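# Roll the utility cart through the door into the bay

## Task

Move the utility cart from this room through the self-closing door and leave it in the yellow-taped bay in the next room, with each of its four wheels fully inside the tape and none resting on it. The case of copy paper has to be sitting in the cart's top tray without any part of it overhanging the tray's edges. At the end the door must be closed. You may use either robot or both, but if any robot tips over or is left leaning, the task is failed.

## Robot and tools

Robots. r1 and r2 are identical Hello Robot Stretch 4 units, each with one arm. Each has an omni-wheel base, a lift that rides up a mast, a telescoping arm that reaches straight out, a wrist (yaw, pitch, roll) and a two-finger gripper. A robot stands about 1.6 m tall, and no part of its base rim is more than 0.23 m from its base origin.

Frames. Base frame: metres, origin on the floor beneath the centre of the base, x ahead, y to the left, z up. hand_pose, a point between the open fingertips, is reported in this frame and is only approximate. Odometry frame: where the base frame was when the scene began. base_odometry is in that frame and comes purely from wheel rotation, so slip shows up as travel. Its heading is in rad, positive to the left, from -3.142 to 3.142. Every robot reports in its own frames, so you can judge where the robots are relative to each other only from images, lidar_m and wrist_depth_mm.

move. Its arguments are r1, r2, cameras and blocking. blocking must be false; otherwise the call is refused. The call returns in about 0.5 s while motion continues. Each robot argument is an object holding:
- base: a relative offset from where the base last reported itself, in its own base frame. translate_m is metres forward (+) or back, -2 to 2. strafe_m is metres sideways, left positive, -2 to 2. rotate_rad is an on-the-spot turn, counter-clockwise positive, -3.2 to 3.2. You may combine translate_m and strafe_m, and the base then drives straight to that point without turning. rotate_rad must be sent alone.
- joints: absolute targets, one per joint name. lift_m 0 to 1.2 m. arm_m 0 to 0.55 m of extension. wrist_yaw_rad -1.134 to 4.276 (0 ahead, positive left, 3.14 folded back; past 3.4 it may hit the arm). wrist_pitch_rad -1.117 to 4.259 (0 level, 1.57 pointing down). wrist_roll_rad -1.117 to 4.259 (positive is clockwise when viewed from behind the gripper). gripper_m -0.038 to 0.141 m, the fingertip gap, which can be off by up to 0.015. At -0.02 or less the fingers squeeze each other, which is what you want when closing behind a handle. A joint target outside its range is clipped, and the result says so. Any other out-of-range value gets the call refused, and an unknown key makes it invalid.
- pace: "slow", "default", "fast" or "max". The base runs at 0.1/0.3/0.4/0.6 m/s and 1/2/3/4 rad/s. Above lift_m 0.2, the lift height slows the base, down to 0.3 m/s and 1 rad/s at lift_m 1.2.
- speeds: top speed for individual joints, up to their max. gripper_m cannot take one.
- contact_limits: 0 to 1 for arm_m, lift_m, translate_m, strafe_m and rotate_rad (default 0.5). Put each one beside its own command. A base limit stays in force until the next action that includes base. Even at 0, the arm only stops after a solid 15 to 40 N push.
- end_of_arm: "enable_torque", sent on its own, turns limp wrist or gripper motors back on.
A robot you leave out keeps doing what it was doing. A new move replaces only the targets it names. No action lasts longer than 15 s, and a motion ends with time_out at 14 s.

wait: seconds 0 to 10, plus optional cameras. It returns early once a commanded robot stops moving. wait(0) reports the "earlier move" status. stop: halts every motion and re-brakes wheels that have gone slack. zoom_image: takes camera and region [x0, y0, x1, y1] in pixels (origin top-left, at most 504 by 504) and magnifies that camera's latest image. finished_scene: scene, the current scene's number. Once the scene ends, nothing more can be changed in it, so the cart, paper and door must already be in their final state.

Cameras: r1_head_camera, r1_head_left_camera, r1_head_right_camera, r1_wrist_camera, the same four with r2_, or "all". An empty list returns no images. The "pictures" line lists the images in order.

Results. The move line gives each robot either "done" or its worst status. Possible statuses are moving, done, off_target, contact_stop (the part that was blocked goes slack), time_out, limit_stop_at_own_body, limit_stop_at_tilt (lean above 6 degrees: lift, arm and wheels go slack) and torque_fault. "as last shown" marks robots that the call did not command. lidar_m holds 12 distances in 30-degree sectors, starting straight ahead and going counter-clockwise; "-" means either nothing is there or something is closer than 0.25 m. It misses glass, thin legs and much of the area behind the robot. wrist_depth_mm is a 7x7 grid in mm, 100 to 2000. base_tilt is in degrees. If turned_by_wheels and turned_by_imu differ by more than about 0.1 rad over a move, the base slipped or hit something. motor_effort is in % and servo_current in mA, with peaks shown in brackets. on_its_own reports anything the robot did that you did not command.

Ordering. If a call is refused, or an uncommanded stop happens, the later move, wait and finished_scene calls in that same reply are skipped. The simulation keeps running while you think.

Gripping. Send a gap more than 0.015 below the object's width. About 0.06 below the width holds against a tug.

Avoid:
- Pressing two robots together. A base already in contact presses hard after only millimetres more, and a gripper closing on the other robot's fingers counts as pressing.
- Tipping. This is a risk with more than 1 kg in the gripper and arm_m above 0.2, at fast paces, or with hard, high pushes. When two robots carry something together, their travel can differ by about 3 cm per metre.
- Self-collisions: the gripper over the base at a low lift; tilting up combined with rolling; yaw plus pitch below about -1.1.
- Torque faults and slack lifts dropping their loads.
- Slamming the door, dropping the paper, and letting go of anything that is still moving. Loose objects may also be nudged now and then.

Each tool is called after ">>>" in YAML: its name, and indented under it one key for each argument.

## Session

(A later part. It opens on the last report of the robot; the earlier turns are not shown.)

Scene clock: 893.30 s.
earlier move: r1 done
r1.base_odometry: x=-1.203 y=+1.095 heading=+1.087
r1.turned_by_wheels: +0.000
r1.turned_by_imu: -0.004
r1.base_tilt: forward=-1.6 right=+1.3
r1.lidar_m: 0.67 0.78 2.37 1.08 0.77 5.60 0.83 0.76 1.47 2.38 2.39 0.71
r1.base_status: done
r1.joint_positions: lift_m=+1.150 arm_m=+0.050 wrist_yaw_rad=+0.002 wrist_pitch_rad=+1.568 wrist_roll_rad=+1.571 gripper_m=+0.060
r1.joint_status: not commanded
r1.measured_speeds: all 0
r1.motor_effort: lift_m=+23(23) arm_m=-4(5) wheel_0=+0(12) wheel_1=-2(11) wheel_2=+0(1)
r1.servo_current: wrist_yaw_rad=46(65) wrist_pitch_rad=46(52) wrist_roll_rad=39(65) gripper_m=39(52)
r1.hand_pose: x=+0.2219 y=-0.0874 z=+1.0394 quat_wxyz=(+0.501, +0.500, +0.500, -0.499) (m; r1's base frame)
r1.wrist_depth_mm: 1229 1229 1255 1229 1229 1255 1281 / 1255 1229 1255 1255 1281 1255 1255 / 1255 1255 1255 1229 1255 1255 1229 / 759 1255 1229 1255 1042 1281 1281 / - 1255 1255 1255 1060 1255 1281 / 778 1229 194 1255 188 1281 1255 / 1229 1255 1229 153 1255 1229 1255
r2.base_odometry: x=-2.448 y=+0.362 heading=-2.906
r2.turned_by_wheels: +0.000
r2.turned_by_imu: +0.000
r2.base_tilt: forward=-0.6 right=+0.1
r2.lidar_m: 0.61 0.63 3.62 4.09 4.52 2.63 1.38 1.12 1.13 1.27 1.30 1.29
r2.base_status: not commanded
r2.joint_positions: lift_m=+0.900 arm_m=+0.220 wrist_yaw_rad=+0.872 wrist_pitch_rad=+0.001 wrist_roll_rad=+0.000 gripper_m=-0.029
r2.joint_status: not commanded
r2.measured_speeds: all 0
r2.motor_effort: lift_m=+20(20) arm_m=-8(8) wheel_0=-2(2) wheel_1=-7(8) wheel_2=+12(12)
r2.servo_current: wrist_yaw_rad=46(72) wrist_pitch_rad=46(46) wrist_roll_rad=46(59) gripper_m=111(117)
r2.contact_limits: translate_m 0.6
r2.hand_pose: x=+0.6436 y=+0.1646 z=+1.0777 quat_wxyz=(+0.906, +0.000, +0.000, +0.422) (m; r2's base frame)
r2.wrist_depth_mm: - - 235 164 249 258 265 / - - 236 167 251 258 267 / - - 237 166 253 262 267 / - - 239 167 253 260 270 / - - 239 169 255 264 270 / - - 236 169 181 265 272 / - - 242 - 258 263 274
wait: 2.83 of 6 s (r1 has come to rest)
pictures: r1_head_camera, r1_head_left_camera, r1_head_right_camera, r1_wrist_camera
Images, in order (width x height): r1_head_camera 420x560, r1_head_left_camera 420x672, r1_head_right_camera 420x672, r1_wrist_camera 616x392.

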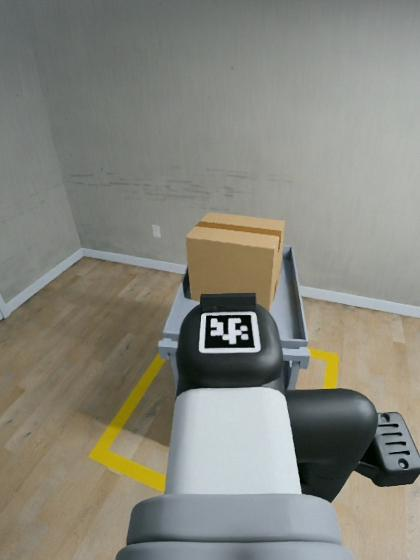

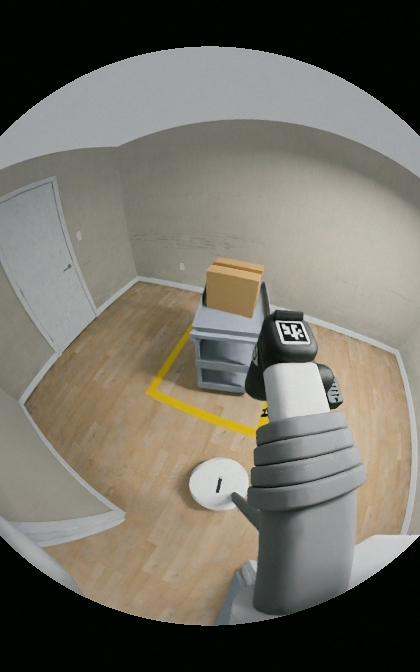

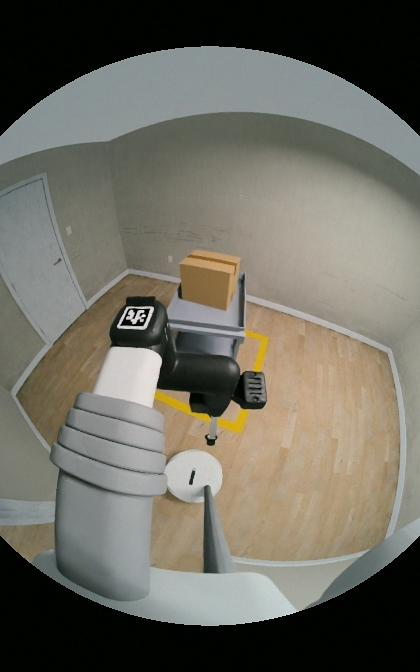

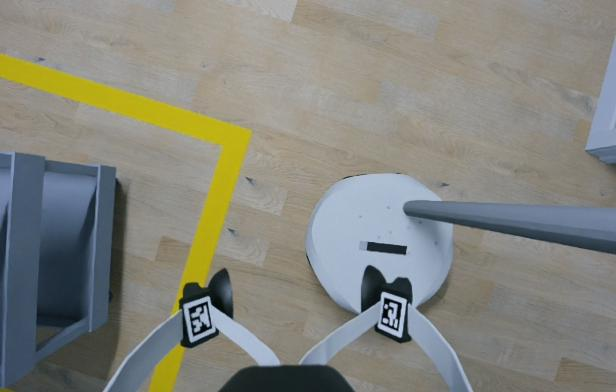

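>>> move:
  r1: {"base":{"translate_m":0.30},"joints":{"arm_m":0.27}}
  blocking: false
  cameras: []

>>> wait:
  seconds: 5
  cameras: []

>>> wait:
  seconds: 1
  cameras: ["r1_wrist_camera"]

Scene clock: 899.47 s.
move: r1 moving
r1.base_odometry: x=-1.188 y=+1.123 heading=+1.088
r1.turned_by_wheels: +0.000
r1.turned_by_imu: +0.000
r1.base_tilt: forward=-1.6 right=+1.3
r1.lidar_m: 0.66 0.74 2.36 1.13 0.80 5.63 0.84 0.81 1.57 2.37 2.39 0.70
r1.base_status: translate_m moving
r1.joint_positions: lift_m=+1.150 arm_m=+0.101 wrist_yaw_rad=+0.002 wrist_pitch_rad=+1.568 wrist_roll_rad=+1.571 gripper_m=+0.060
r1.joint_status: arm_m moving
r1.measured_speeds: translate_m=+0.121 strafe_m=-0.001 rotate_rad=-0.003 lift_m=+0.000 arm_m=+0.195 wrist_yaw_rad=+0.000 wrist_pitch_rad=+0.000 wrist_roll_rad=+0.000
r1.motor_effort: lift_m=+23(23) arm_m=+5(6) wheel_0=+6(7) wheel_1=+6(8) wheel_2=-7(9)
r1.servo_current: wrist_yaw_rad=26(52) wrist_pitch_rad=46(46) wrist_roll_rad=46(65) gripper_m=46(52)
r1.hand_pose: x=+0.2725 y=-0.0874 z=+1.0394 quat_wxyz=(+0.501, +0.500, +0.500, -0.499) (m; r1's base frame)
r1.wrist_depth_mm: 1255 1255 1229 1205 1281 1255 1255 / 1229 1255 1255 1229 1255 1255 1255 / 1281 1229 1229 1255 1229 1281 1255 / 778 1255 1255 1229 1060 1255 1255 / 732 1255 1255 1255 1060 1255 1281 / 741 1229 194 1255 188 1255 1255 / 759 1255 1281 153 1255 1255 1281
r2: as last shown
r2.base_tilt: forward=-0.6 right=+0.0
r2.lidar_m: 0.61 0.62 3.62 4.10 4.53 2.61 1.35 1.11 1.13 1.28 1.28 1.30
r2.motor_effort: lift_m=+20(20) arm_m=-8(8) wheel_0=-2(2) wheel_1=-7(7) wheel_2=+12(12)
r2.servo_current: wrist_yaw_rad=59(65) wrist_pitch_rad=33(46) wrist_roll_rad=52(52) gripper_m=111(117)
r2.contact_limits: translate_m 0.6
r2.wrist_depth_mm: - - 235 164 250 258 266 / - - 236 167 251 259 266 / - - 237 166 252 259 266 / - - 239 167 252 262 268 / - - 240 169 254 263 271 / - - 236 169 180 266 272 / - - 241 - 257 264 274
pictures: none
No camera images: "cameras" was empty.

Scene clock: 901.43 s.
earlier move: r1 done
r1.base_odometry: x=-1.063 y=+1.361 heading=+1.088
r1.turned_by_wheels: +0.000
r1.turned_by_imu: +0.000
r1.base_tilt: forward=-1.6 right=+1.3
r1.lidar_m: 0.40 0.42 2.23 1.57 0.98 0.98 1.08 1.07 2.13 2.48 2.11 0.41
r1.base_status: done
r1.joint_positions: lift_m=+1.150 arm_m=+0.270 wrist_yaw_rad=+0.002 wrist_pitch_rad=+1.568 wrist_roll_rad=+1.571 gripper_m=+0.060
r1.joint_status: all done
r1.measured_speeds: all 0
r1.motor_effort: lift_m=+23(23) arm_m=+4(7) wheel_0=+2(9) wheel_1=+2(8) wheel_2=+1(10)
r1.servo_current: wrist_yaw_rad=59(72) wrist_pitch_rad=39(52) wrist_roll_rad=33(65) gripper_m=39(52)
r1.hand_pose: x=+0.4417 y=-0.0874 z=+1.0394 quat_wxyz=(+0.501, +0.500, +0.500, -0.499) (m; r1's base frame)
r1.wrist_depth_mm: 1281 1255 1281 1229 1229 1255 1281 / 466 1281 1281 1255 1229 1255 1281 / 469 462 466 462 1255 1255 1255 / 357 462 466 1098 1229 1042 1229 / 370 469 462 778 1060 1042 1229 / 399 469 197 1025 186 1025 1255 / 433 466 466 143 1281 1229 1255
r2.base_odometry: x=-2.448 y=+0.362 heading=-2.906
r2.turned_by_wheels: +0.000
r2.turned_by_imu: +0.000
r2.base_tilt: forward=-0.6 right=+0.0
r2.lidar_m: 0.61 0.65 3.63 4.09 4.51 2.63 1.36 1.13 1.11 1.26 1.31 1.29
r2.base_status: not commanded
r2.joint_positions: lift_m=+0.900 arm_m=+0.220 wrist_yaw_rad=+0.872 wrist_pitch_rad=+0.001 wrist_roll_rad=+0.000 gripper_m=-0.029
r2.joint_status: not commanded
r2.measured_speeds: all 0
r2.motor_effort: lift_m=+20(20) arm_m=-8(8) wheel_0=-1(2) wheel_1=-7(8) wheel_2=+12(12)
r2.servo_current: wrist_yaw_rad=65(72) wrist_pitch_rad=39(46) wrist_roll_rad=46(59) gripper_m=111(117)
r2.contact_limits: translate_m 0.6
r2.hand_pose: x=+0.6436 y=+0.1646 z=+1.0777 quat_wxyz=(+0.906, +0.000, +0.000, +0.422) (m; r2's base frame)
r2.wrist_depth_mm: - - 235 164 249 257 264 / - - 236 167 251 258 266 / - - 237 166 253 260 267 / - - 238 167 254 260 270 / - - 240 169 254 263 271 / - - 236 169 180 265 272 / - - 241 - 258 263 274
wait: 1.97 of 5 s (r1 has come to rest)
pictures: none
No camera images: "cameras" was empty.

Scene clock: 902.43 s.
r1.base_odometry: x=-1.063 y=+1.361 heading=+1.088
r1.turned_by_wheels: +0.000
r1.turned_by_imu: +0.000
r1.base_tilt: forward=-1.6 right=+1.3
r1.lidar_m: 0.39 0.43 2.22 1.56 0.98 0.99 1.06 1.08 2.15 2.45 2.11 0.41
r1.base_status: done
r1.joint_positions: lift_m=+1.150 arm_m=+0.270 wrist_yaw_rad=+0.002 wrist_pitch_rad=+1.568 wrist_roll_rad=+1.571 gripper_m=+0.060
r1.joint_status: all done
r1.measured_speeds: all 0
r1.motor_effort: lift_m=+23(23) arm_m=+4(7) wheel_0=+2(9) wheel_1=+2(8) wheel_2=+1(10)
r1.servo_current: wrist_yaw_rad=52(72) wrist_pitch_rad=39(52) wrist_roll_rad=39(65) gripper_m=39(52)
r1.hand_pose: x=+0.4417 y=-0.0874 z=+1.0394 quat_wxyz=(+0.501, +0.500, +0.500, -0.499) (m; r1's base frame)
r1.wrist_depth_mm: 1255 1229 1255 1255 1255 1229 1229 / 466 1281 1255 1255 1255 1255 1281 / 466 462 466 469 1281 1281 1229 / 359 466 466 1098 1255 1060 1255 / 368 466 466 768 1060 1042 1229 / 397 466 197 1060 187 1060 1281 / 430 466 466 143 1229 1281 1255
r2.base_odometry: x=-2.448 y=+0.362 heading=-2.906
r2.turned_by_wheels: +0.000
r2.turned_by_imu: +0.000
r2.base_tilt: forward=-0.6 right=+0.1
r2.lidar_m: 0.61 0.64 3.62 4.05 4.54 2.63 1.34 1.14 1.11 1.27 1.29 1.29
r2.base_status: not commanded
r2.joint_positions: lift_m=+0.900 arm_m=+0.220 wrist_yaw_rad=+0.872 wrist_pitch_rad=+0.001 wrist_roll_rad=+0.000 gripper_m=-0.029
r2.joint_status: not commanded
r2.measured_speeds: all 0
r2.motor_effort: lift_m=+20(20) arm_m=-8(8) wheel_0=-1(2) wheel_1=-7(8) wheel_2=+12(12)
r2.servo_current: wrist_yaw_rad=65(72) wrist_pitch_rad=46(46) wrist_roll_rad=39(59) gripper_m=111(117)
r2.contact_limits: translate_m 0.6
r2.hand_pose: x=+0.6436 y=+0.1646 z=+1.0777 quat_wxyz=(+0.906, +0.000, +0.000, +0.422) (m; r2's base frame)
r2.wrist_depth_mm: - - 235 164 249 256 265 / - - 236 167 251 260 266 / - - 237 166 252 260 267 / - - 237 167 253 262 270 / - - 239 168 254 263 270 / - - 237 169 180 265 272 / - - 240 - 257 262 273
wait: 1.00 s; at rest by 0.27 s
pictures: r1_wrist_camera
Images, in order (width x height): r1_wrist_camera 616x392.

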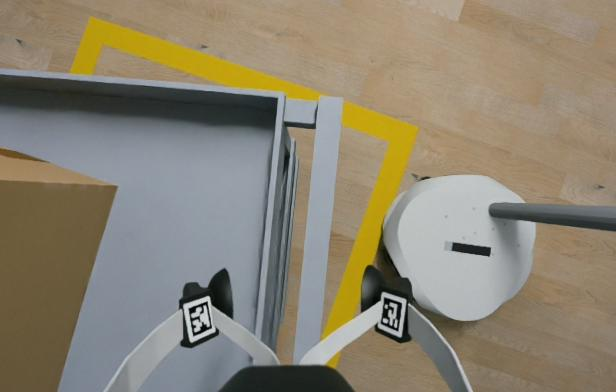

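>>> move:
  r1: {"joints":{"lift_m":0.94}}
  blocking: false
  cameras: []

>>> wait:
  seconds: 3
  cameras: []

>>> move:
  r1: {"joints":{"gripper_m":-0.02}}
  blocking: false
  cameras: []

>>> wait:
  seconds: 2.5
  cameras: ["r1_wrist_camera"]

>>> move:
  r1: {"base":{"translate_m":-0.06},"pace":"slow"}
  blocking: false
  cameras: []

>>> wait:
  seconds: 4
  cameras: ["r1_wrist_camera"]

Scene clock: 915.83 s.
move: r1 moving
r1.base_odometry: x=-1.063 y=+1.361 heading=+1.088
r1.turned_by_wheels: +0.000
r1.turned_by_imu: +0.000
r1.base_tilt: forward=-1.6 right=+1.3
r1.lidar_m: 0.40 0.45 2.24 1.57 0.96 1.02 1.07 1.06 2.12 2.49 2.08 0.40
r1.base_status: not commanded
r1.joint_positions: lift_m=+1.112 arm_m=+0.270 wrist_yaw_rad=+0.002 wrist_pitch_rad=+1.568 wrist_roll_rad=+1.571 gripper_m=+0.060
r1.joint_status: lift_m moving
r1.measured_speeds: translate_m=+0.000 strafe_m=+0.000 rotate_rad=+0.000 lift_m=-0.146 arm_m=+0.000 wrist_yaw_rad=+0.000 wrist_pitch_rad=+0.000 wrist_roll_rad=+0.000
r1.motor_effort: lift_m=+13(22) arm_m=+4(4) wheel_0=+2(2) wheel_1=+2(2) wheel_2=+1(1)
r1.servo_current: wrist_yaw_rad=33(59) wrist_pitch_rad=39(52) wrist_roll_rad=52(59) gripper_m=46(46)
r1.hand_pose: x=+0.4417 y=-0.0874 z=+1.0023 quat_wxyz=(+0.501, +0.500, +0.500, -0.499) (m; r1's base frame)
r1.wrist_depth_mm: 1255 1205 1229 1205 1229 1205 1182 / 430 433 433 1229 1229 1229 1205 / 433 433 436 449 1229 1205 1205 / 357 436 436 991 1160 1008 1229 / 370 430 439 691 1025 1008 1182 / 399 433 198 1255 186 1008 1205 / 427 436 430 143 1229 1229 1229
r2: as last shown
r2.base_tilt: forward=-0.5 right=+0.1
r2.lidar_m: 0.60 0.63 3.62 4.08 4.53 2.59 1.35 1.13 1.12 1.27 1.29 1.29
r2.motor_effort: lift_m=+20(20) arm_m=-8(8) wheel_0=-1(2) wheel_1=-7(7) wheel_2=+12(12)
r2.servo_current: wrist_yaw_rad=52(65) wrist_pitch_rad=39(46) wrist_roll_rad=59(59) gripper_m=117(117)
r2.contact_limits: translate_m 0.6
r2.wrist_depth_mm: - - 234 164 248 258 264 / - - 236 167 251 257 267 / - - 236 166 252 258 268 / - - 238 167 253 263 268 / - - 239 168 254 263 271 / - - 237 169 180 265 272 / - - 240 - 258 262 274
pictures: none
No camera images: "cameras" was empty.

Scene clock: 917.30 s.
earlier move: r1 done
r1.base_odometry: x=-1.063 y=+1.361 heading=+1.088
r1.turned_by_wheels: +0.000
r1.turned_by_imu: +0.000
r1.base_tilt: forward=-1.6 right=+1.3
r1.lidar_m: 0.42 0.44 2.24 1.54 0.95 1.00 1.06 1.07 2.13 2.48 2.11 0.43
r1.base_status: not commanded
r1.joint_positions: lift_m=+0.941 arm_m=+0.270 wrist_yaw_rad=+0.002 wrist_pitch_rad=+1.568 wrist_roll_rad=+1.571 gripper_m=+0.060
r1.joint_status: all done
r1.measured_speeds: all 0
r1.motor_effort: lift_m=+12(22) arm_m=+4(4) wheel_0=+2(2) wheel_1=+3(3) wheel_2=+1(1)
r1.servo_current: wrist_yaw_rad=46(59) wrist_pitch_rad=39(52) wrist_roll_rad=52(65) gripper_m=46(46)
r1.hand_pose: x=+0.4417 y=-0.0874 z=+0.8304 quat_wxyz=(+0.501, +0.500, +0.500, -0.499) (m; r1's base frame)
r1.wrist_depth_mm: 257 257 194 - 1042 1042 1042 / 258 260 258 - 1042 1060 1060 / 258 258 257 842 - 1042 1078 / 258 258 258 1042 931 854 831 / 258 259 259 1042 842 842 854 / 258 257 191 820 186 831 842 / 259 258 204 143 1025 842 1060
r2.base_odometry: x=-2.448 y=+0.362 heading=-2.906
r2.turned_by_wheels: +0.000
r2.turned_by_imu: +0.000
r2.base_tilt: forward=-0.6 right=+0.0
r2.lidar_m: 0.60 0.59 3.61 4.09 4.51 2.64 1.37 1.14 1.11 1.26 1.29 1.29
r2.base_status: not commanded
r2.joint_positions: lift_m=+0.900 arm_m=+0.220 wrist_yaw_rad=+0.872 wrist_pitch_rad=+0.001 wrist_roll_rad=+0.000 gripper_m=-0.029
r2.joint_status: not commanded
r2.measured_speeds: all 0
r2.motor_effort: lift_m=+20(20) arm_m=-8(9) wheel_0=-2(2) wheel_1=-7(8) wheel_2=+12(12)
r2.servo_current: wrist_yaw_rad=46(65) wrist_pitch_rad=39(46) wrist_roll_rad=39(59) gripper_m=111(117)
r2.contact_limits: translate_m 0.6
r2.hand_pose: x=+0.6436 y=+0.1646 z=+1.0777 quat_wxyz=(+0.906, +0.000, +0.000, +0.422) (m; r2's base frame)
r2.wrist_depth_mm: - - 236 164 250 257 265 / - - 236 167 251 258 265 / - - 237 166 252 259 267 / - - 239 168 253 260 270 / - - 239 169 254 263 271 / - - 237 169 180 265 273 / - - 240 - 258 263 273
wait: 1.47 of 3 s (r1 has come to rest)
pictures: none
No camera images: "cameras" was empty.

Scene clock: 917.80 s.
move: r1 moving
r1.base_odometry: x=-1.063 y=+1.361 heading=+1.088
r1.turned_by_wheels: +0.000
r1.turned_by_imu: +0.000
r1.base_tilt: forward=-1.6 right=+1.3
r1.lidar_m: 0.40 0.44 2.25 1.58 0.96 1.01 1.06 1.06 2.15 2.47 2.10 0.42
r1.base_status: not commanded
r1.joint_positions: lift_m=+0.940 arm_m=+0.270 wrist_yaw_rad=+0.002 wrist_pitch_rad=+1.566 wrist_roll_rad=+1.571 gripper_m=+0.041
r1.joint_status: gripper_m moving
r1.measured_speeds: translate_m=+0.000 strafe_m=+0.000 rotate_rad=+0.000 lift_m=-0.001 arm_m=+0.000 wrist_yaw_rad=+0.000 wrist_pitch_rad=+0.000 wrist_roll_rad=+0.000
r1.motor_effort: lift_m=+14(14) arm_m=+2(4) wheel_0=+1(2) wheel_1=+2(3) wheel_2=+1(1)
r1.servo_current: wrist_yaw_rad=46(59) wrist_pitch_rad=46(46) wrist_roll_rad=59(59) gripper_m=143(143)
r1.hand_pose: x=+0.4424 y=-0.0874 z=+0.8302 quat_wxyz=(+0.502, +0.501, +0.499, -0.498) (m; r1's base frame)
r1.wrist_depth_mm: 258 258 - - 1042 1025 1025 / 258 257 258 251 1042 1042 1025 / 257 258 257 1025 - 1025 1042 / 258 258 256 831 991 820 842 / 258 257 258 1042 842 842 842 / 258 257 197 1042 187 831 831 / 259 163 195 143 1060 1025 1042
r2: as last shown
r2.lidar_m: 0.59 0.63 3.60 4.09 4.54 2.60 1.36 1.12 1.12 1.27 1.30 1.27
r2.motor_effort: lift_m=+20(20) arm_m=-8(8) wheel_0=-1(2) wheel_1=-7(7) wheel_2=+12(12)
r2.servo_current: wrist_yaw_rad=65(65) wrist_pitch_rad=46(46) wrist_roll_rad=46(59) gripper_m=117(117)
r2.contact_limits: translate_m 0.6
r2.wrist_depth_mm: - - 235 164 249 258 265 / - - 236 167 251 258 265 / - - 237 166 251 260 267 / - - 238 167 253 260 270 / - - 240 168 255 263 270 / - - 236 169 180 265 272 / - - 242 - 258 263 273
pictures: none
No camera images: "cameras" was empty.

Scene clock: 918.87 s.
earlier move: r1 done
r1.base_odometry: x=-1.063 y=+1.361 heading=+1.088
r1.turned_by_wheels: +0.000
r1.turned_by_imu: +0.000
r1.base_tilt: forward=-1.6 right=+1.3
r1.lidar_m: 0.40 0.44 2.24 1.56 0.97 0.99 1.05 1.08 2.15 2.47 2.12 0.43
r1.base_status: not commanded
r1.joint_positions: lift_m=+0.940 arm_m=+0.270 wrist_yaw_rad=+0.002 wrist_pitch_rad=+1.566 wrist_roll_rad=+1.571 gripper_m=-0.018
r1.joint_status: all done
r1.measured_speeds: all 0
r1.motor_effort: lift_m=+20(20) arm_m=-4(4) wheel_0=+2(2) wheel_1=+2(3) wheel_2=+1(1)
r1.servo_current: wrist_yaw_rad=46(59) wrist_pitch_rad=39(52) wrist_roll_rad=59(65) gripper_m=130(325)
r1.hand_pose: x=+0.4424 y=-0.0874 z=+0.8297 quat_wxyz=(+0.502, +0.501, +0.499, -0.498) (m; r1's base frame)
r1.wrist_depth_mm: 253 254 193 - 1060 1042 1042 / 253 253 254 - 1042 1060 1042 / 253 253 253 842 - 1042 1042 / 255 254 253 1042 931 831 831 / 253 254 254 1025 842 831 831 / 254 253 193 831 180 842 831 / 253 172 240 508 1042 153 1078
r2.base_odometry: x=-2.448 y=+0.362 heading=-2.906
r2.turned_by_wheels: +0.000
r2.turned_by_imu: +0.000
r2.base_tilt: forward=-0.6 right=+0.1
r2.lidar_m: 0.61 0.63 3.62 4.08 4.53 2.62 1.37 1.13 1.12 1.27 1.29 1.28
r2.base_status: not commanded
r2.joint_positions: lift_m=+0.900 arm_m=+0.220 wrist_yaw_rad=+0.872 wrist_pitch_rad=+0.001 wrist_roll_rad=+0.000 gripper_m=-0.029
r2.joint_status: not commanded
r2.measured_speeds: all 0
r2.motor_effort: lift_m=+20(20) arm_m=-8(8) wheel_0=-2(2) wheel_1=-7(7) wheel_2=+12(12)
r2.servo_current: wrist_yaw_rad=59(65) wrist_pitch_rad=46(46) wrist_roll_rad=46(59) gripper_m=111(117)
r2.contact_limits: translate_m 0.6
r2.hand_pose: x=+0.6436 y=+0.1646 z=+1.0777 quat_wxyz=(+0.906, +0.000, +0.000, +0.422) (m; r2's base frame)
r2.wrist_depth_mm: - - 235 164 249 258 266 / - - 236 167 251 258 266 / - - 237 166 252 259 267 / - - 239 167 253 260 268 / - - 239 169 254 263 270 / - - 236 169 180 265 273 / - - 241 - 258 263 274
wait: 1.07 of 2.5 s (r1 has come to rest)
pictures: r1_wrist_camera
Images, in order (width x height): r1_wrist_camera 616x392.

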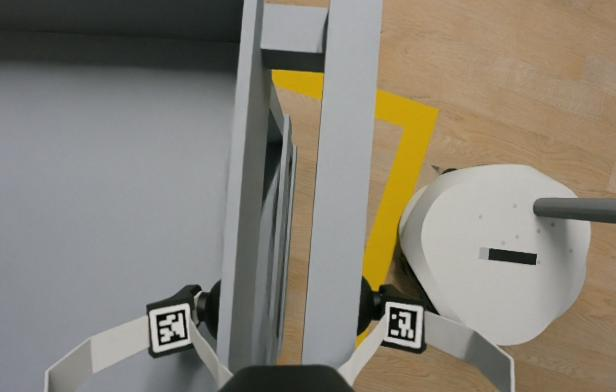

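Scene clock: 919.37 s.
move: r1 moving
r1.base_odometry: x=-1.069 y=+1.350 heading=+1.088
r1.turned_by_wheels: +0.000
r1.turned_by_imu: +0.000
r1.base_tilt: forward=-1.5 right=+1.3
r1.lidar_m: 0.40 0.44 2.26 1.54 0.96 1.04 1.05 1.07 2.14 2.47 2.10 0.43
r1.base_status: translate_m moving
r1.joint_positions: lift_m=+0.940 arm_m=+0.270 wrist_yaw_rad=+0.002 wrist_pitch_rad=+1.563 wrist_roll_rad=+1.571 gripper_m=-0.018
r1.joint_status: not commanded
r1.measured_speeds: translate_m=-0.048 strafe_m=+0.000 rotate_rad=+0.004 lift_m=+0.000 arm_m=+0.000 wrist_yaw_rad=+0.000 wrist_pitch_rad=-0.007 wrist_roll_rad=+0.000
r1.motor_effort: lift_m=+20(20) arm_m=-3(4) wheel_0=-3(8) wheel_1=-7(7) wheel_2=+10(10)
r1.servo_current: wrist_yaw_rad=39(72) wrist_pitch_rad=46(52) wrist_roll_rad=33(59) gripper_m=137(143)
r1.hand_pose: x=+0.4432 y=-0.0874 z=+0.8297 quat_wxyz=(+0.502, +0.501, +0.499, -0.498) (m; r1's base frame)
r1.wrist_depth_mm: 254 254 195 - 1025 1042 1025 / 255 255 255 - 1042 1025 1060 / 255 256 255 831 - 1042 1025 / 256 255 255 831 1008 842 820 / 257 255 256 - 854 831 820 / 257 255 198 831 184 820 831 / 256 168 256 508 1042 1025 1060
r2: as last shown
r2.base_tilt: forward=-0.6 right=+0.0
r2.lidar_m: 0.62 0.64 3.63 4.10 4.54 2.62 1.37 1.12 1.12 1.31 1.28 1.29
r2.servo_current: wrist_yaw_rad=59(65) wrist_pitch_rad=46(46) wrist_roll_rad=59(65) gripper_m=117(117)
r2.contact_limits: translate_m 0.6
r2.wrist_depth_mm: - - 235 164 249 258 265 / - - 236 167 251 258 266 / - - 236 166 252 259 267 / - - 238 167 253 262 270 / - - 241 169 255 265 271 / - - 236 168 180 265 272 / - - 241 - 258 263 274
pictures: none
No camera images: "cameras" was empty.

Scene clock: 920.70 s.
earlier move: r1 done
r1.base_odometry: x=-1.091 y=+1.308 heading=+1.088
r1.turned_by_wheels: +0.000
r1.turned_by_imu: +0.000
r1.base_tilt: forward=-1.6 right=+1.2
r1.lidar_m: 0.40 0.46 2.28 1.47 0.95 1.05 0.99 1.01 2.01 2.46 2.15 0.43
r1.base_status: done
r1.joint_positions: lift_m=+0.940 arm_m=+0.270 wrist_yaw_rad=+0.002 wrist_pitch_rad=+1.563 wrist_roll_rad=+1.571 gripper_m=-0.018
r1.joint_status: not commanded
r1.measured_speeds: all 0
r1.motor_effort: lift_m=+20(20) arm_m=-3(4) wheel_0=-2(8) wheel_1=-4(8) wheel_2=+6(12)
r1.servo_current: wrist_yaw_rad=26(72) wrist_pitch_rad=46(59) wrist_roll_rad=46(65) gripper_m=117(143)
r1.hand_pose: x=+0.4434 y=-0.0874 z=+0.8297 quat_wxyz=(+0.502, +0.502, +0.498, -0.498) (m; r1's base frame)
r1.wrist_depth_mm: 255 255 196 - 1042 1042 1042 / 256 255 254 - 1025 1042 1042 / 256 256 254 831 1042 1042 1060 / 256 255 255 854 917 831 831 / 256 255 255 1042 866 831 831 / 258 256 193 831 182 831 831 / 256 167 205 508 1042 1060 1042
r2.base_odometry: x=-2.448 y=+0.362 heading=-2.906
r2.turned_by_wheels: +0.000
r2.turned_by_imu: +0.000
r2.base_tilt: forward=-0.6 right=+0.1
r2.lidar_m: 0.61 0.64 3.61 4.07 4.55 2.62 1.38 1.14 1.12 1.29 1.29 1.29
r2.base_status: not commanded
r2.joint_positions: lift_m=+0.900 arm_m=+0.220 wrist_yaw_rad=+0.872 wrist_pitch_rad=+0.001 wrist_roll_rad=+0.000 gripper_m=-0.029
r2.joint_status: not commanded
r2.measured_speeds: all 0
r2.motor_effort: lift_m=+20(20) arm_m=-8(8) wheel_0=-2(2) wheel_1=-7(8) wheel_2=+12(12)
r2.servo_current: wrist_yaw_rad=46(65) wrist_pitch_rad=39(46) wrist_roll_rad=52(65) gripper_m=111(117)
r2.contact_limits: translate_m 0.6
r2.hand_pose: x=+0.6436 y=+0.1646 z=+1.0777 quat_wxyz=(+0.906, +0.000, +0.000, +0.422) (m; r2's base frame)
r2.wrist_depth_mm: - - 234 163 249 258 264 / - - 236 167 251 258 265 / - - 236 167 252 259 268 / - - 239 168 253 263 268 / - - 239 169 255 263 271 / - - 237 169 180 266 272 / - - 241 - 257 264 274
wait: 1.33 of 4 s (r1 has come to rest)
pictures: r1_wrist_camera
Images, in order (width x height): r1_wrist_camera 616x392.

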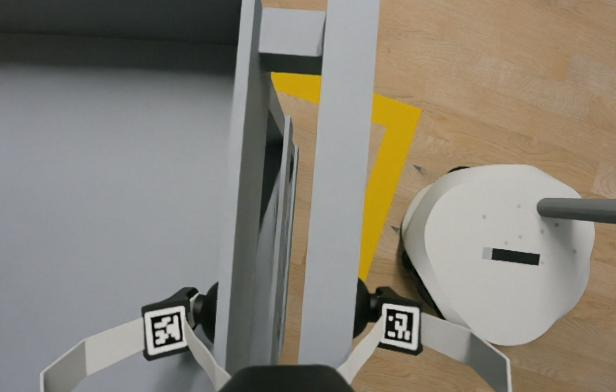

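>>> move:
  r1: {"joints":{"gripper_m":0.06}}
  blocking: false
  cameras: []

>>> wait:
  seconds: 2
  cameras: []

>>> move:
  r1: {"joints":{"lift_m":1.15}}
  blocking: false
  cameras: []

>>> wait:
  seconds: 3
  cameras: ["r1_wrist_camera"]

>>> move:
  r1: {"joints":{"arm_m":0.5}}
  blocking: false
  cameras: []

>>> wait:
  seconds: 3
  cameras: ["r1_wrist_camera"]

Scene clock: 927.97 s.
move: r1 moving
r1.base_odometry: x=-1.091 y=+1.308 heading=+1.088
r1.turned_by_wheels: +0.000
r1.turned_by_imu: +0.000
r1.base_tilt: forward=-1.5 right=+1.3
r1.lidar_m: 0.38 0.45 2.26 1.47 0.94 1.06 1.00 1.00 2.03 2.46 2.17 0.41
r1.base_status: not commanded
r1.joint_positions: lift_m=+0.940 arm_m=+0.270 wrist_yaw_rad=+0.002 wrist_pitch_rad=+1.563 wrist_roll_rad=+1.571 gripper_m=+0.005
r1.joint_status: gripper_m moving
r1.measured_speeds: all 0
r1.motor_effort: lift_m=+20(20) arm_m=-4(4) wheel_0=-1(2) wheel_1=-3(4) wheel_2=+6(6)
r1.servo_current: wrist_yaw_rad=52(72) wrist_pitch_rad=52(59) wrist_roll_rad=46(59) gripper_m=33(124)
r1.hand_pose: x=+0.4434 y=-0.0874 z=+0.8297 quat_wxyz=(+0.502, +0.502, +0.498, -0.498) (m; r1's base frame)
r1.wrist_depth_mm: - - 206 - 1042 1025 1042 / 262 259 258 - 1042 1042 1042 / 260 259 259 820 1042 1042 1042 / 262 262 259 809 976 831 820 / 262 259 259 554 878 842 831 / 260 259 195 - 185 820 842 / 262 168 245 135 1042 1042 1042
r2: as last shown
r2.lidar_m: 0.62 0.61 3.62 4.10 4.52 2.64 1.39 1.13 1.10 1.29 1.29 1.30
r2.motor_effort: lift_m=+20(20) arm_m=-8(8) wheel_0=-1(2) wheel_1=-7(8) wheel_2=+12(12)
r2.servo_current: wrist_yaw_rad=59(65) wrist_pitch_rad=46(46) wrist_roll_rad=52(52) gripper_m=111(117)
r2.contact_limits: translate_m 0.6
r2.wrist_depth_mm: - - 235 164 250 257 265 / - - 236 167 251 258 267 / - - 237 166 251 260 266 / - - 237 167 253 263 270 / - - 239 168 255 263 270 / - - 237 169 180 265 271 / - - 240 - 258 263 274
pictures: none
No camera images: "cameras" was empty.

Scene clock: 929.03 s.
earlier move: r1 done
r1.base_odometry: x=-1.091 y=+1.308 heading=+1.088
r1.turned_by_wheels: +0.000
r1.turned_by_imu: +0.000
r1.base_tilt: forward=-1.6 right=+1.3
r1.lidar_m: 0.42 0.43 2.28 1.48 0.95 1.04 1.01 1.03 2.03 2.46 2.15 0.42
r1.base_status: not commanded
r1.joint_positions: lift_m=+0.940 arm_m=+0.270 wrist_yaw_rad=+0.002 wrist_pitch_rad=+1.563 wrist_roll_rad=+1.571 gripper_m=+0.060
r1.joint_status: all done
r1.measured_speeds: all 0
r1.motor_effort: lift_m=+20(20) arm_m=-3(4) wheel_0=-2(2) wheel_1=-4(4) wheel_2=+4(6)
r1.servo_current: wrist_yaw_rad=52(72) wrist_pitch_rad=46(59) wrist_roll_rad=52(59) gripper_m=39(124)
r1.hand_pose: x=+0.4434 y=-0.0874 z=+0.8297 quat_wxyz=(+0.502, +0.502, +0.498, -0.498) (m; r1's base frame)
r1.wrist_depth_mm: - - - 1025 1025 1042 1042 / 258 258 257 256 1042 1042 1042 / 258 258 257 1042 1060 1042 1042 / 258 258 257 820 991 831 842 / 259 258 258 1042 842 820 831 / 259 258 192 820 186 831 842 / 259 258 202 143 1042 831 1042
r2.base_odometry: x=-2.448 y=+0.362 heading=-2.906
r2.turned_by_wheels: +0.000
r2.turned_by_imu: +0.000
r2.base_tilt: forward=-0.6 right=+0.1
r2.lidar_m: 0.61 0.63 3.62 4.07 4.50 2.60 1.37 1.11 1.13 1.28 1.29 1.29
r2.base_status: not commanded
r2.joint_positions: lift_m=+0.900 arm_m=+0.220 wrist_yaw_rad=+0.872 wrist_pitch_rad=+0.001 wrist_roll_rad=+0.000 gripper_m=-0.029
r2.joint_status: not commanded
r2.measured_speeds: all 0
r2.motor_effort: lift_m=+20(20) arm_m=-8(8) wheel_0=-1(2) wheel_1=-7(8) wheel_2=+12(12)
r2.servo_current: wrist_yaw_rad=46(65) wrist_pitch_rad=39(46) wrist_roll_rad=46(52) gripper_m=117(117)
r2.contact_limits: translate_m 0.6
r2.hand_pose: x=+0.6436 y=+0.1646 z=+1.0777 quat_wxyz=(+0.906, +0.000, +0.000, +0.422) (m; r2's base frame)
r2.wrist_depth_mm: - - 235 164 248 258 266 / - - 236 167 250 258 267 / - - 237 166 252 260 267 / - - 238 167 253 262 270 / - - 240 169 254 263 270 / - - 236 169 180 266 273 / - - 239 - 258 263 273
wait: 1.07 of 2 s (r1 has come to rest)
pictures: none
No camera images: "cameras" was empty.

Scene clock: 929.53 s.
move: r1 moving
r1.base_odometry: x=-1.091 y=+1.308 heading=+1.087
r1.turned_by_wheels: +0.000
r1.turned_by_imu: +0.000
r1.base_tilt: forward=-1.6 right=+1.3
r1.lidar_m: 0.40 0.45 2.28 1.48 0.94 6.77 1.00 0.97 2.03 2.46 2.14 0.45
r1.base_status: not commanded
r1.joint_positions: lift_m=+0.978 arm_m=+0.270 wrist_yaw_rad=+0.002 wrist_pitch_rad=+1.565 wrist_roll_rad=+1.571 gripper_m=+0.060
r1.joint_status: lift_m moving
r1.measured_speeds: translate_m=+0.000 strafe_m=+0.000 rotate_rad=-0.001 lift_m=+0.146 arm_m=+0.000 wrist_yaw_rad=+0.000 wrist_pitch_rad=+0.040 wrist_roll_rad=+0.000
r1.motor_effort: lift_m=+25(27) arm_m=-4(4) wheel_0=-2(2) wheel_1=-4(4) wheel_2=+4(4)
r1.servo_current: wrist_yaw_rad=59(65) wrist_pitch_rad=46(52) wrist_roll_rad=46(46) gripper_m=39(46)
r1.hand_pose: x=+0.4426 y=-0.0874 z=+0.8674 quat_wxyz=(+0.502, +0.501, +0.499, -0.498) (m; r1's base frame)
r1.wrist_depth_mm: - - 1060 1078 1078 1060 1042 / 291 289 290 - 1078 1078 1060 / 290 291 289 609 1078 1078 1078 / 290 289 289 866 1078 878 1078 / 289 289 290 609 904 866 854 / 290 289 196 866 186 866 878 / 290 289 290 143 1060 1098 1078
r2: as last shown
r2.lidar_m: 0.62 0.62 3.62 4.08 4.54 2.62 1.35 1.13 1.12 1.28 1.28 1.28
r2.motor_effort: lift_m=+20(20) arm_m=-8(8) wheel_0=-1(2) wheel_1=-7(7) wheel_2=+12(12)
r2.servo_current: wrist_yaw_rad=59(65) wrist_pitch_rad=33(46) wrist_roll_rad=39(59) gripper_m=117(117)
r2.contact_limits: translate_m 0.6
r2.wrist_depth_mm: - - 235 164 250 257 265 / - - 236 167 251 258 266 / - - 237 166 252 259 267 / - - 238 167 253 262 268 / - - 239 169 254 263 271 / - - 236 169 180 266 273 / - - 241 - 258 264 274
pictures: none
No camera images: "cameras" was empty.

Scene clock: 931.00 s.
earlier move: r1 done
r1.base_odometry: x=-1.091 y=+1.308 heading=+1.087
r1.turned_by_wheels: +0.000
r1.turned_by_imu: +0.000
r1.base_tilt: forward=-1.6 right=+1.3
r1.lidar_m: 0.38 0.45 2.28 1.48 0.94 6.79 0.98 1.02 2.04 2.47 2.18 0.41
r1.base_status: not commanded
r1.joint_positions: lift_m=+1.150 arm_m=+0.270 wrist_yaw_rad=+0.002 wrist_pitch_rad=+1.568 wrist_roll_rad=+1.571 gripper_m=+0.060
r1.joint_status: all done
r1.measured_speeds: all 0
r1.motor_effort: lift_m=+24(28) arm_m=-4(4) wheel_0=-2(2) wheel_1=-4(4) wheel_2=+3(4)
r1.servo_current: wrist_yaw_rad=59(72) wrist_pitch_rad=46(52) wrist_roll_rad=52(65) gripper_m=46(52)
r1.hand_pose: x=+0.4420 y=-0.0874 z=+1.0393 quat_wxyz=(+0.501, +0.500, +0.500, -0.499) (m; r1's base frame)
r1.wrist_depth_mm: 1255 1255 1229 1255 1229 1255 1281 / 1255 1255 1229 1255 1229 1229 1255 / 466 462 469 469 1229 1255 1255 / 370 462 466 1042 1255 1042 1255 / 373 466 469 723 1042 1042 1255 / 394 466 197 1025 188 1042 1255 / 424 462 466 143 1255 1281 1255
r2.base_odometry: x=-2.448 y=+0.362 heading=-2.906
r2.turned_by_wheels: +0.000
r2.turned_by_imu: +0.000
r2.base_tilt: forward=-0.6 right=+0.1
r2.lidar_m: 0.62 0.62 3.61 4.10 4.55 2.64 1.38 1.11 1.09 1.26 1.29 1.30
r2.base_status: not commanded
r2.joint_positions: lift_m=+0.900 arm_m=+0.220 wrist_yaw_rad=+0.872 wrist_pitch_rad=+0.001 wrist_roll_rad=+0.000 gripper_m=-0.029
r2.joint_status: not commanded
r2.measured_speeds: all 0
r2.motor_effort: lift_m=+20(20) arm_m=-8(8) wheel_0=-1(2) wheel_1=-7(7) wheel_2=+12(12)
r2.servo_current: wrist_yaw_rad=65(72) wrist_pitch_rad=39(46) wrist_roll_rad=52(59) gripper_m=111(117)
r2.contact_limits: translate_m 0.6
r2.hand_pose: x=+0.6436 y=+0.1646 z=+1.0777 quat_wxyz=(+0.906, +0.000, +0.000, +0.422) (m; r2's base frame)
r2.wrist_depth_mm: - - 235 163 250 257 265 / - - 236 167 251 259 265 / - - 237 167 252 259 267 / - - 239 167 253 260 268 / - - 239 168 255 264 272 / - - 236 169 180 266 273 / - - 240 - 257 264 273
wait: 1.47 of 3 s (r1 has come to rest)
pictures: r1_wrist_camera
Images, in order (width x height): r1_wrist_camera 616x392.

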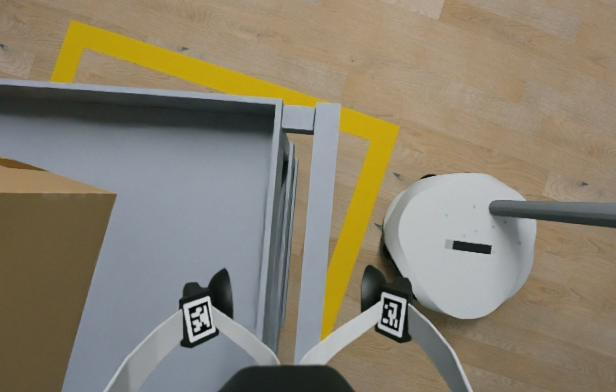

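Scene clock: 931.50 s.
move: r1 moving
r1.base_odometry: x=-1.091 y=+1.308 heading=+1.087
r1.turned_by_wheels: +0.000
r1.turned_by_imu: +0.000
r1.base_tilt: forward=-1.6 right=+1.3
r1.lidar_m: 0.38 0.43 2.28 1.47 0.93 6.77 0.99 1.00 1.99 2.45 2.15 0.42
r1.base_status: not commanded
r1.joint_positions: lift_m=+1.150 arm_m=+0.321 wrist_yaw_rad=+0.002 wrist_pitch_rad=+1.568 wrist_roll_rad=+1.571 gripper_m=+0.060
r1.joint_status: arm_m moving
r1.measured_speeds: translate_m=+0.000 strafe_m=+0.000 rotate_rad=+0.000 lift_m=+0.000 arm_m=+0.195 wrist_yaw_rad=+0.000 wrist_pitch_rad=+0.000 wrist_roll_rad=+0.000
r1.motor_effort: lift_m=+24(24) arm_m=+5(7) wheel_0=-1(2) wheel_1=-3(4) wheel_2=+3(3)
r1.servo_current: wrist_yaw_rad=52(65) wrist_pitch_rad=46(52) wrist_roll_rad=46(52) gripper_m=46(46)
r1.hand_pose: x=+0.4926 y=-0.0874 z=+1.0393 quat_wxyz=(+0.501, +0.500, +0.500, -0.499) (m; r1's base frame)
r1.wrist_depth_mm: 1281 1255 1255 1255 1229 1229 1255 / 1255 1281 1255 1255 1255 1255 1255 / 469 466 466 466 1255 1255 1255 / 314 459 466 462 1098 1025 1255 / 301 466 466 466 1042 1060 1255 / 320 462 196 466 186 1060 1281 / 343 424 469 137 1255 1255 1229
r2: as last shown
r2.lidar_m: 0.62 0.64 3.62 4.09 4.56 2.62 1.37 1.13 1.13 1.28 1.29 1.30
r2.servo_current: wrist_yaw_rad=65(72) wrist_pitch_rad=39(46) wrist_roll_rad=52(52) gripper_m=111(117)
r2.contact_limits: translate_m 0.6
r2.wrist_depth_mm: - - 235 163 249 259 264 / - - 236 167 250 258 266 / - - 237 167 252 259 267 / - - 239 167 254 262 270 / - - 239 168 255 263 271 / - - 238 169 180 265 271 / - - 240 - 257 263 273
pictures: none
No camera images: "cameras" was empty.

Scene clock: 932.80 s.
earlier move: r1 done
r1.base_odometry: x=-1.091 y=+1.308 heading=+1.087
r1.turned_by_wheels: +0.000
r1.turned_by_imu: +0.000
r1.base_tilt: forward=-1.6 right=+1.3
r1.lidar_m: 0.41 0.46 2.28 1.47 0.93 6.78 1.02 1.00 1.99 2.44 2.14 0.43
r1.base_status: not commanded
r1.joint_positions: lift_m=+1.150 arm_m=+0.500 wrist_yaw_rad=+0.001 wrist_pitch_rad=+1.575 wrist_roll_rad=+1.571 gripper_m=+0.060
r1.joint_status: all done
r1.measured_speeds: all 0
r1.motor_effort: lift_m=+24(24) arm_m=+6(8) wheel_0=-1(2) wheel_1=-3(4) wheel_2=+0(3)
r1.servo_current: wrist_yaw_rad=52(65) wrist_pitch_rad=46(52) wrist_roll_rad=52(65) gripper_m=46(46)
r1.hand_pose: x=+0.6695 y=-0.0874 z=+1.0394 quat_wxyz=(+0.499, +0.499, +0.501, -0.501) (m; r1's base frame)
r1.wrist_depth_mm: 1229 1205 1255 1255 1255 1281 1281 / 462 459 462 1229 1255 1255 1281 / 186 459 462 469 466 - 1255 / 186 187 187 466 466 - 1060 / 186 186 188 473 466 - 1060 / 185 187 187 469 189 - 1281 / 185 186 211 462 466 - 1281
r2.base_odometry: x=-2.448 y=+0.362 heading=-2.906
r2.turned_by_wheels: +0.000
r2.turned_by_imu: +0.000
r2.base_tilt: forward=-0.6 right=+0.1
r2.lidar_m: 0.61 0.63 3.62 4.08 4.52 2.64 1.37 1.12 1.11 1.25 1.29 1.30
r2.base_status: not commanded
r2.joint_positions: lift_m=+0.900 arm_m=+0.220 wrist_yaw_rad=+0.872 wrist_pitch_rad=+0.001 wrist_roll_rad=+0.000 gripper_m=-0.029
r2.joint_status: not commanded
r2.measured_speeds: all 0
r2.motor_effort: lift_m=+20(20) arm_m=-8(8) wheel_0=-1(2) wheel_1=-7(8) wheel_2=+12(12)
r2.servo_current: wrist_yaw_rad=65(72) wrist_pitch_rad=39(46) wrist_roll_rad=52(65) gripper_m=117(117)
r2.contact_limits: translate_m 0.6
r2.hand_pose: x=+0.6436 y=+0.1646 z=+1.0777 quat_wxyz=(+0.906, +0.000, +0.000, +0.422) (m; r2's base frame)
r2.wrist_depth_mm: - - 234 164 250 257 266 / - - 236 167 252 259 265 / - - 237 167 252 260 267 / - - 238 167 253 262 270 / - - 240 168 255 264 271 / - - 237 169 180 265 272 / - - 241 - 257 263 276
wait: 1.30 of 3 s (r1 has come to rest)
pictures: r1_wrist_camera
Images, in order (width x height): r1_wrist_camera 616x392.

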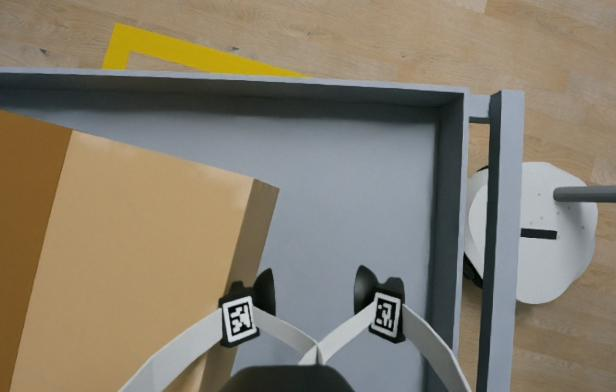

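>>> move:
  r1: {"joints":{"lift_m":1.18,"arm_m":0.55,"wrist_pitch_rad":0.9}}
  blocking: false
  cameras: []

>>> wait:
  seconds: 3
  cameras: ["r1_wrist_camera"]

Scene clock: 940.23 s.
move: r1 moving
r1.base_odometry: x=-1.091 y=+1.307 heading=+1.087
r1.turned_by_wheels: +0.000
r1.turned_by_imu: +0.000
r1.base_tilt: forward=-1.6 right=+1.2
r1.lidar_m: 0.45 0.49 2.27 1.50 0.94 6.77 1.00 1.00 2.03 2.45 2.18 0.45
r1.base_status: not commanded
r1.joint_positions: lift_m=+1.177 arm_m=+0.541 wrist_yaw_rad=-0.005 wrist_pitch_rad=+1.410 wrist_roll_rad=+1.571 gripper_m=+0.060
r1.joint_status: lift_m moving; arm_m moving; wrist_pitch_rad moving
joint sent to its limit — r1.arm_m, upper limit.
r1.measured_speeds: translate_m=+0.000 strafe_m=+0.000 rotate_rad=+0.000 lift_m=+0.044 arm_m=+0.086 wrist_yaw_rad=+0.000 wrist_pitch_rad=-0.314 wrist_roll_rad=+0.000
r1.motor_effort: lift_m=+29(30) arm_m=+11(13) wheel_0=+2(2) wheel_1=+1(3) wheel_2=-6(6)
r1.servo_current: wrist_yaw_rad=52(72) wrist_pitch_rad=839(969) wrist_roll_rad=52(65) gripper_m=39(46)
r1.hand_pose: x=+0.7573 y=-0.0876 z=+1.0702 quat_wxyz=(+0.537, +0.540, +0.457, -0.459) (m; r1's base frame)
r1.wrist_depth_mm: 1336 1336 1281 1255 1255 1205 1182 / 1336 1336 496 492 480 1182 1182 / 226 221 216 488 477 466 - / 226 218 215 211 477 469 - / 226 220 214 211 477 469 - / 229 220 216 186 187 473 - / 229 222 140 179 180 - -
r2: as last shown
r2.base_tilt: forward=-0.6 right=+0.0
r2.lidar_m: 0.59 0.63 3.61 4.06 4.52 2.61 1.36 1.12 1.10 1.27 1.30 1.28
r2.motor_effort: lift_m=+20(20) arm_m=-8(8) wheel_0=-2(2) wheel_1=-7(8) wheel_2=+12(12)
r2.servo_current: wrist_yaw_rad=52(59) wrist_pitch_rad=39(46) wrist_roll_rad=52(52) gripper_m=111(117)
r2.contact_limits: translate_m 0.6
r2.wrist_depth_mm: - - 236 164 250 258 265 / - - 236 167 250 257 266 / - - 237 166 251 260 266 / - - 239 167 254 262 270 / - - 240 168 255 263 271 / - - 237 169 180 265 272 / - - 240 - 258 263 274
pictures: none
No camera images: "cameras" was empty.

Scene clock: 941.03 s.
earlier move: r1 done
r1.base_odometry: x=-1.091 y=+1.308 heading=+1.088
r1.turned_by_wheels: +0.000
r1.turned_by_imu: +0.000
r1.base_tilt: forward=-1.6 right=+1.2
r1.lidar_m: 0.61 2.41 2.28 1.46 0.93 6.78 1.00 0.98 2.06 2.45 2.15 0.63
r1.base_status: not commanded
r1.joint_positions: lift_m=+1.180 arm_m=+0.549 wrist_yaw_rad=-0.002 wrist_pitch_rad=+0.905 wrist_roll_rad=+1.571 gripper_m=+0.060
r1.joint_status: all done
joint sent to its limit — r1.arm_m, upper limit.
r1.measured_speeds: all 0
r1.motor_effort: lift_m=+23(30) arm_m=+4(13) wheel_0=+0(3) wheel_1=+1(3) wheel_2=+0(6)
r1.servo_current: wrist_yaw_rad=52(72) wrist_pitch_rad=46(969) wrist_roll_rad=26(65) gripper_m=39(52)
r1.hand_pose: x=+0.8975 y=-0.0878 z=+1.1310 quat_wxyz=(+0.635, +0.636, +0.308, -0.310) (m; r1's base frame)
r1.wrist_depth_mm: - - - 1537 1397 - - / - - - 654 535 466 418 / - - 343 290 366 459 418 / - 402 351 283 340 459 424 / - 407 351 291 375 469 421 / - 410 197 296 190 469 424 / - 153 340 142 462 445 424
r2.base_odometry: x=-2.448 y=+0.362 heading=-2.906
r2.turned_by_wheels: +0.000
r2.turned_by_imu: +0.000
r2.base_tilt: forward=-0.6 right=+0.0
r2.lidar_m: 0.61 0.62 3.61 4.06 4.53 2.63 1.34 1.13 1.11 1.29 1.30 1.30
r2.base_status: not commanded
r2.joint_positions: lift_m=+0.900 arm_m=+0.220 wrist_yaw_rad=+0.872 wrist_pitch_rad=+0.001 wrist_roll_rad=+0.000 gripper_m=-0.029
r2.joint_status: not commanded
r2.measured_speeds: all 0
r2.motor_effort: lift_m=+20(20) arm_m=-8(8) wheel_0=-1(2) wheel_1=-7(8) wheel_2=+12(12)
r2.servo_current: wrist_yaw_rad=59(65) wrist_pitch_rad=46(46) wrist_roll_rad=59(59) gripper_m=117(117)
r2.contact_limits: translate_m 0.6
r2.hand_pose: x=+0.6436 y=+0.1646 z=+1.0777 quat_wxyz=(+0.906, +0.000, +0.000, +0.422) (m; r2's base frame)
r2.wrist_depth_mm: - - 235 164 249 258 264 / - - 236 167 251 258 266 / - - 236 166 251 259 267 / - - 238 168 253 262 270 / - - 239 168 254 264 271 / - - 236 169 180 266 272 / - - 240 - 257 262 273
wait: 0.80 of 3 s (r1 has come to rest)
pictures: r1_wrist_camera
Images, in order (width x height): r1_wrist_camera 616x392.

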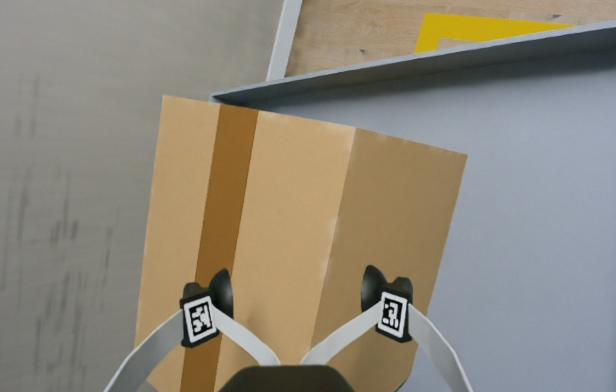

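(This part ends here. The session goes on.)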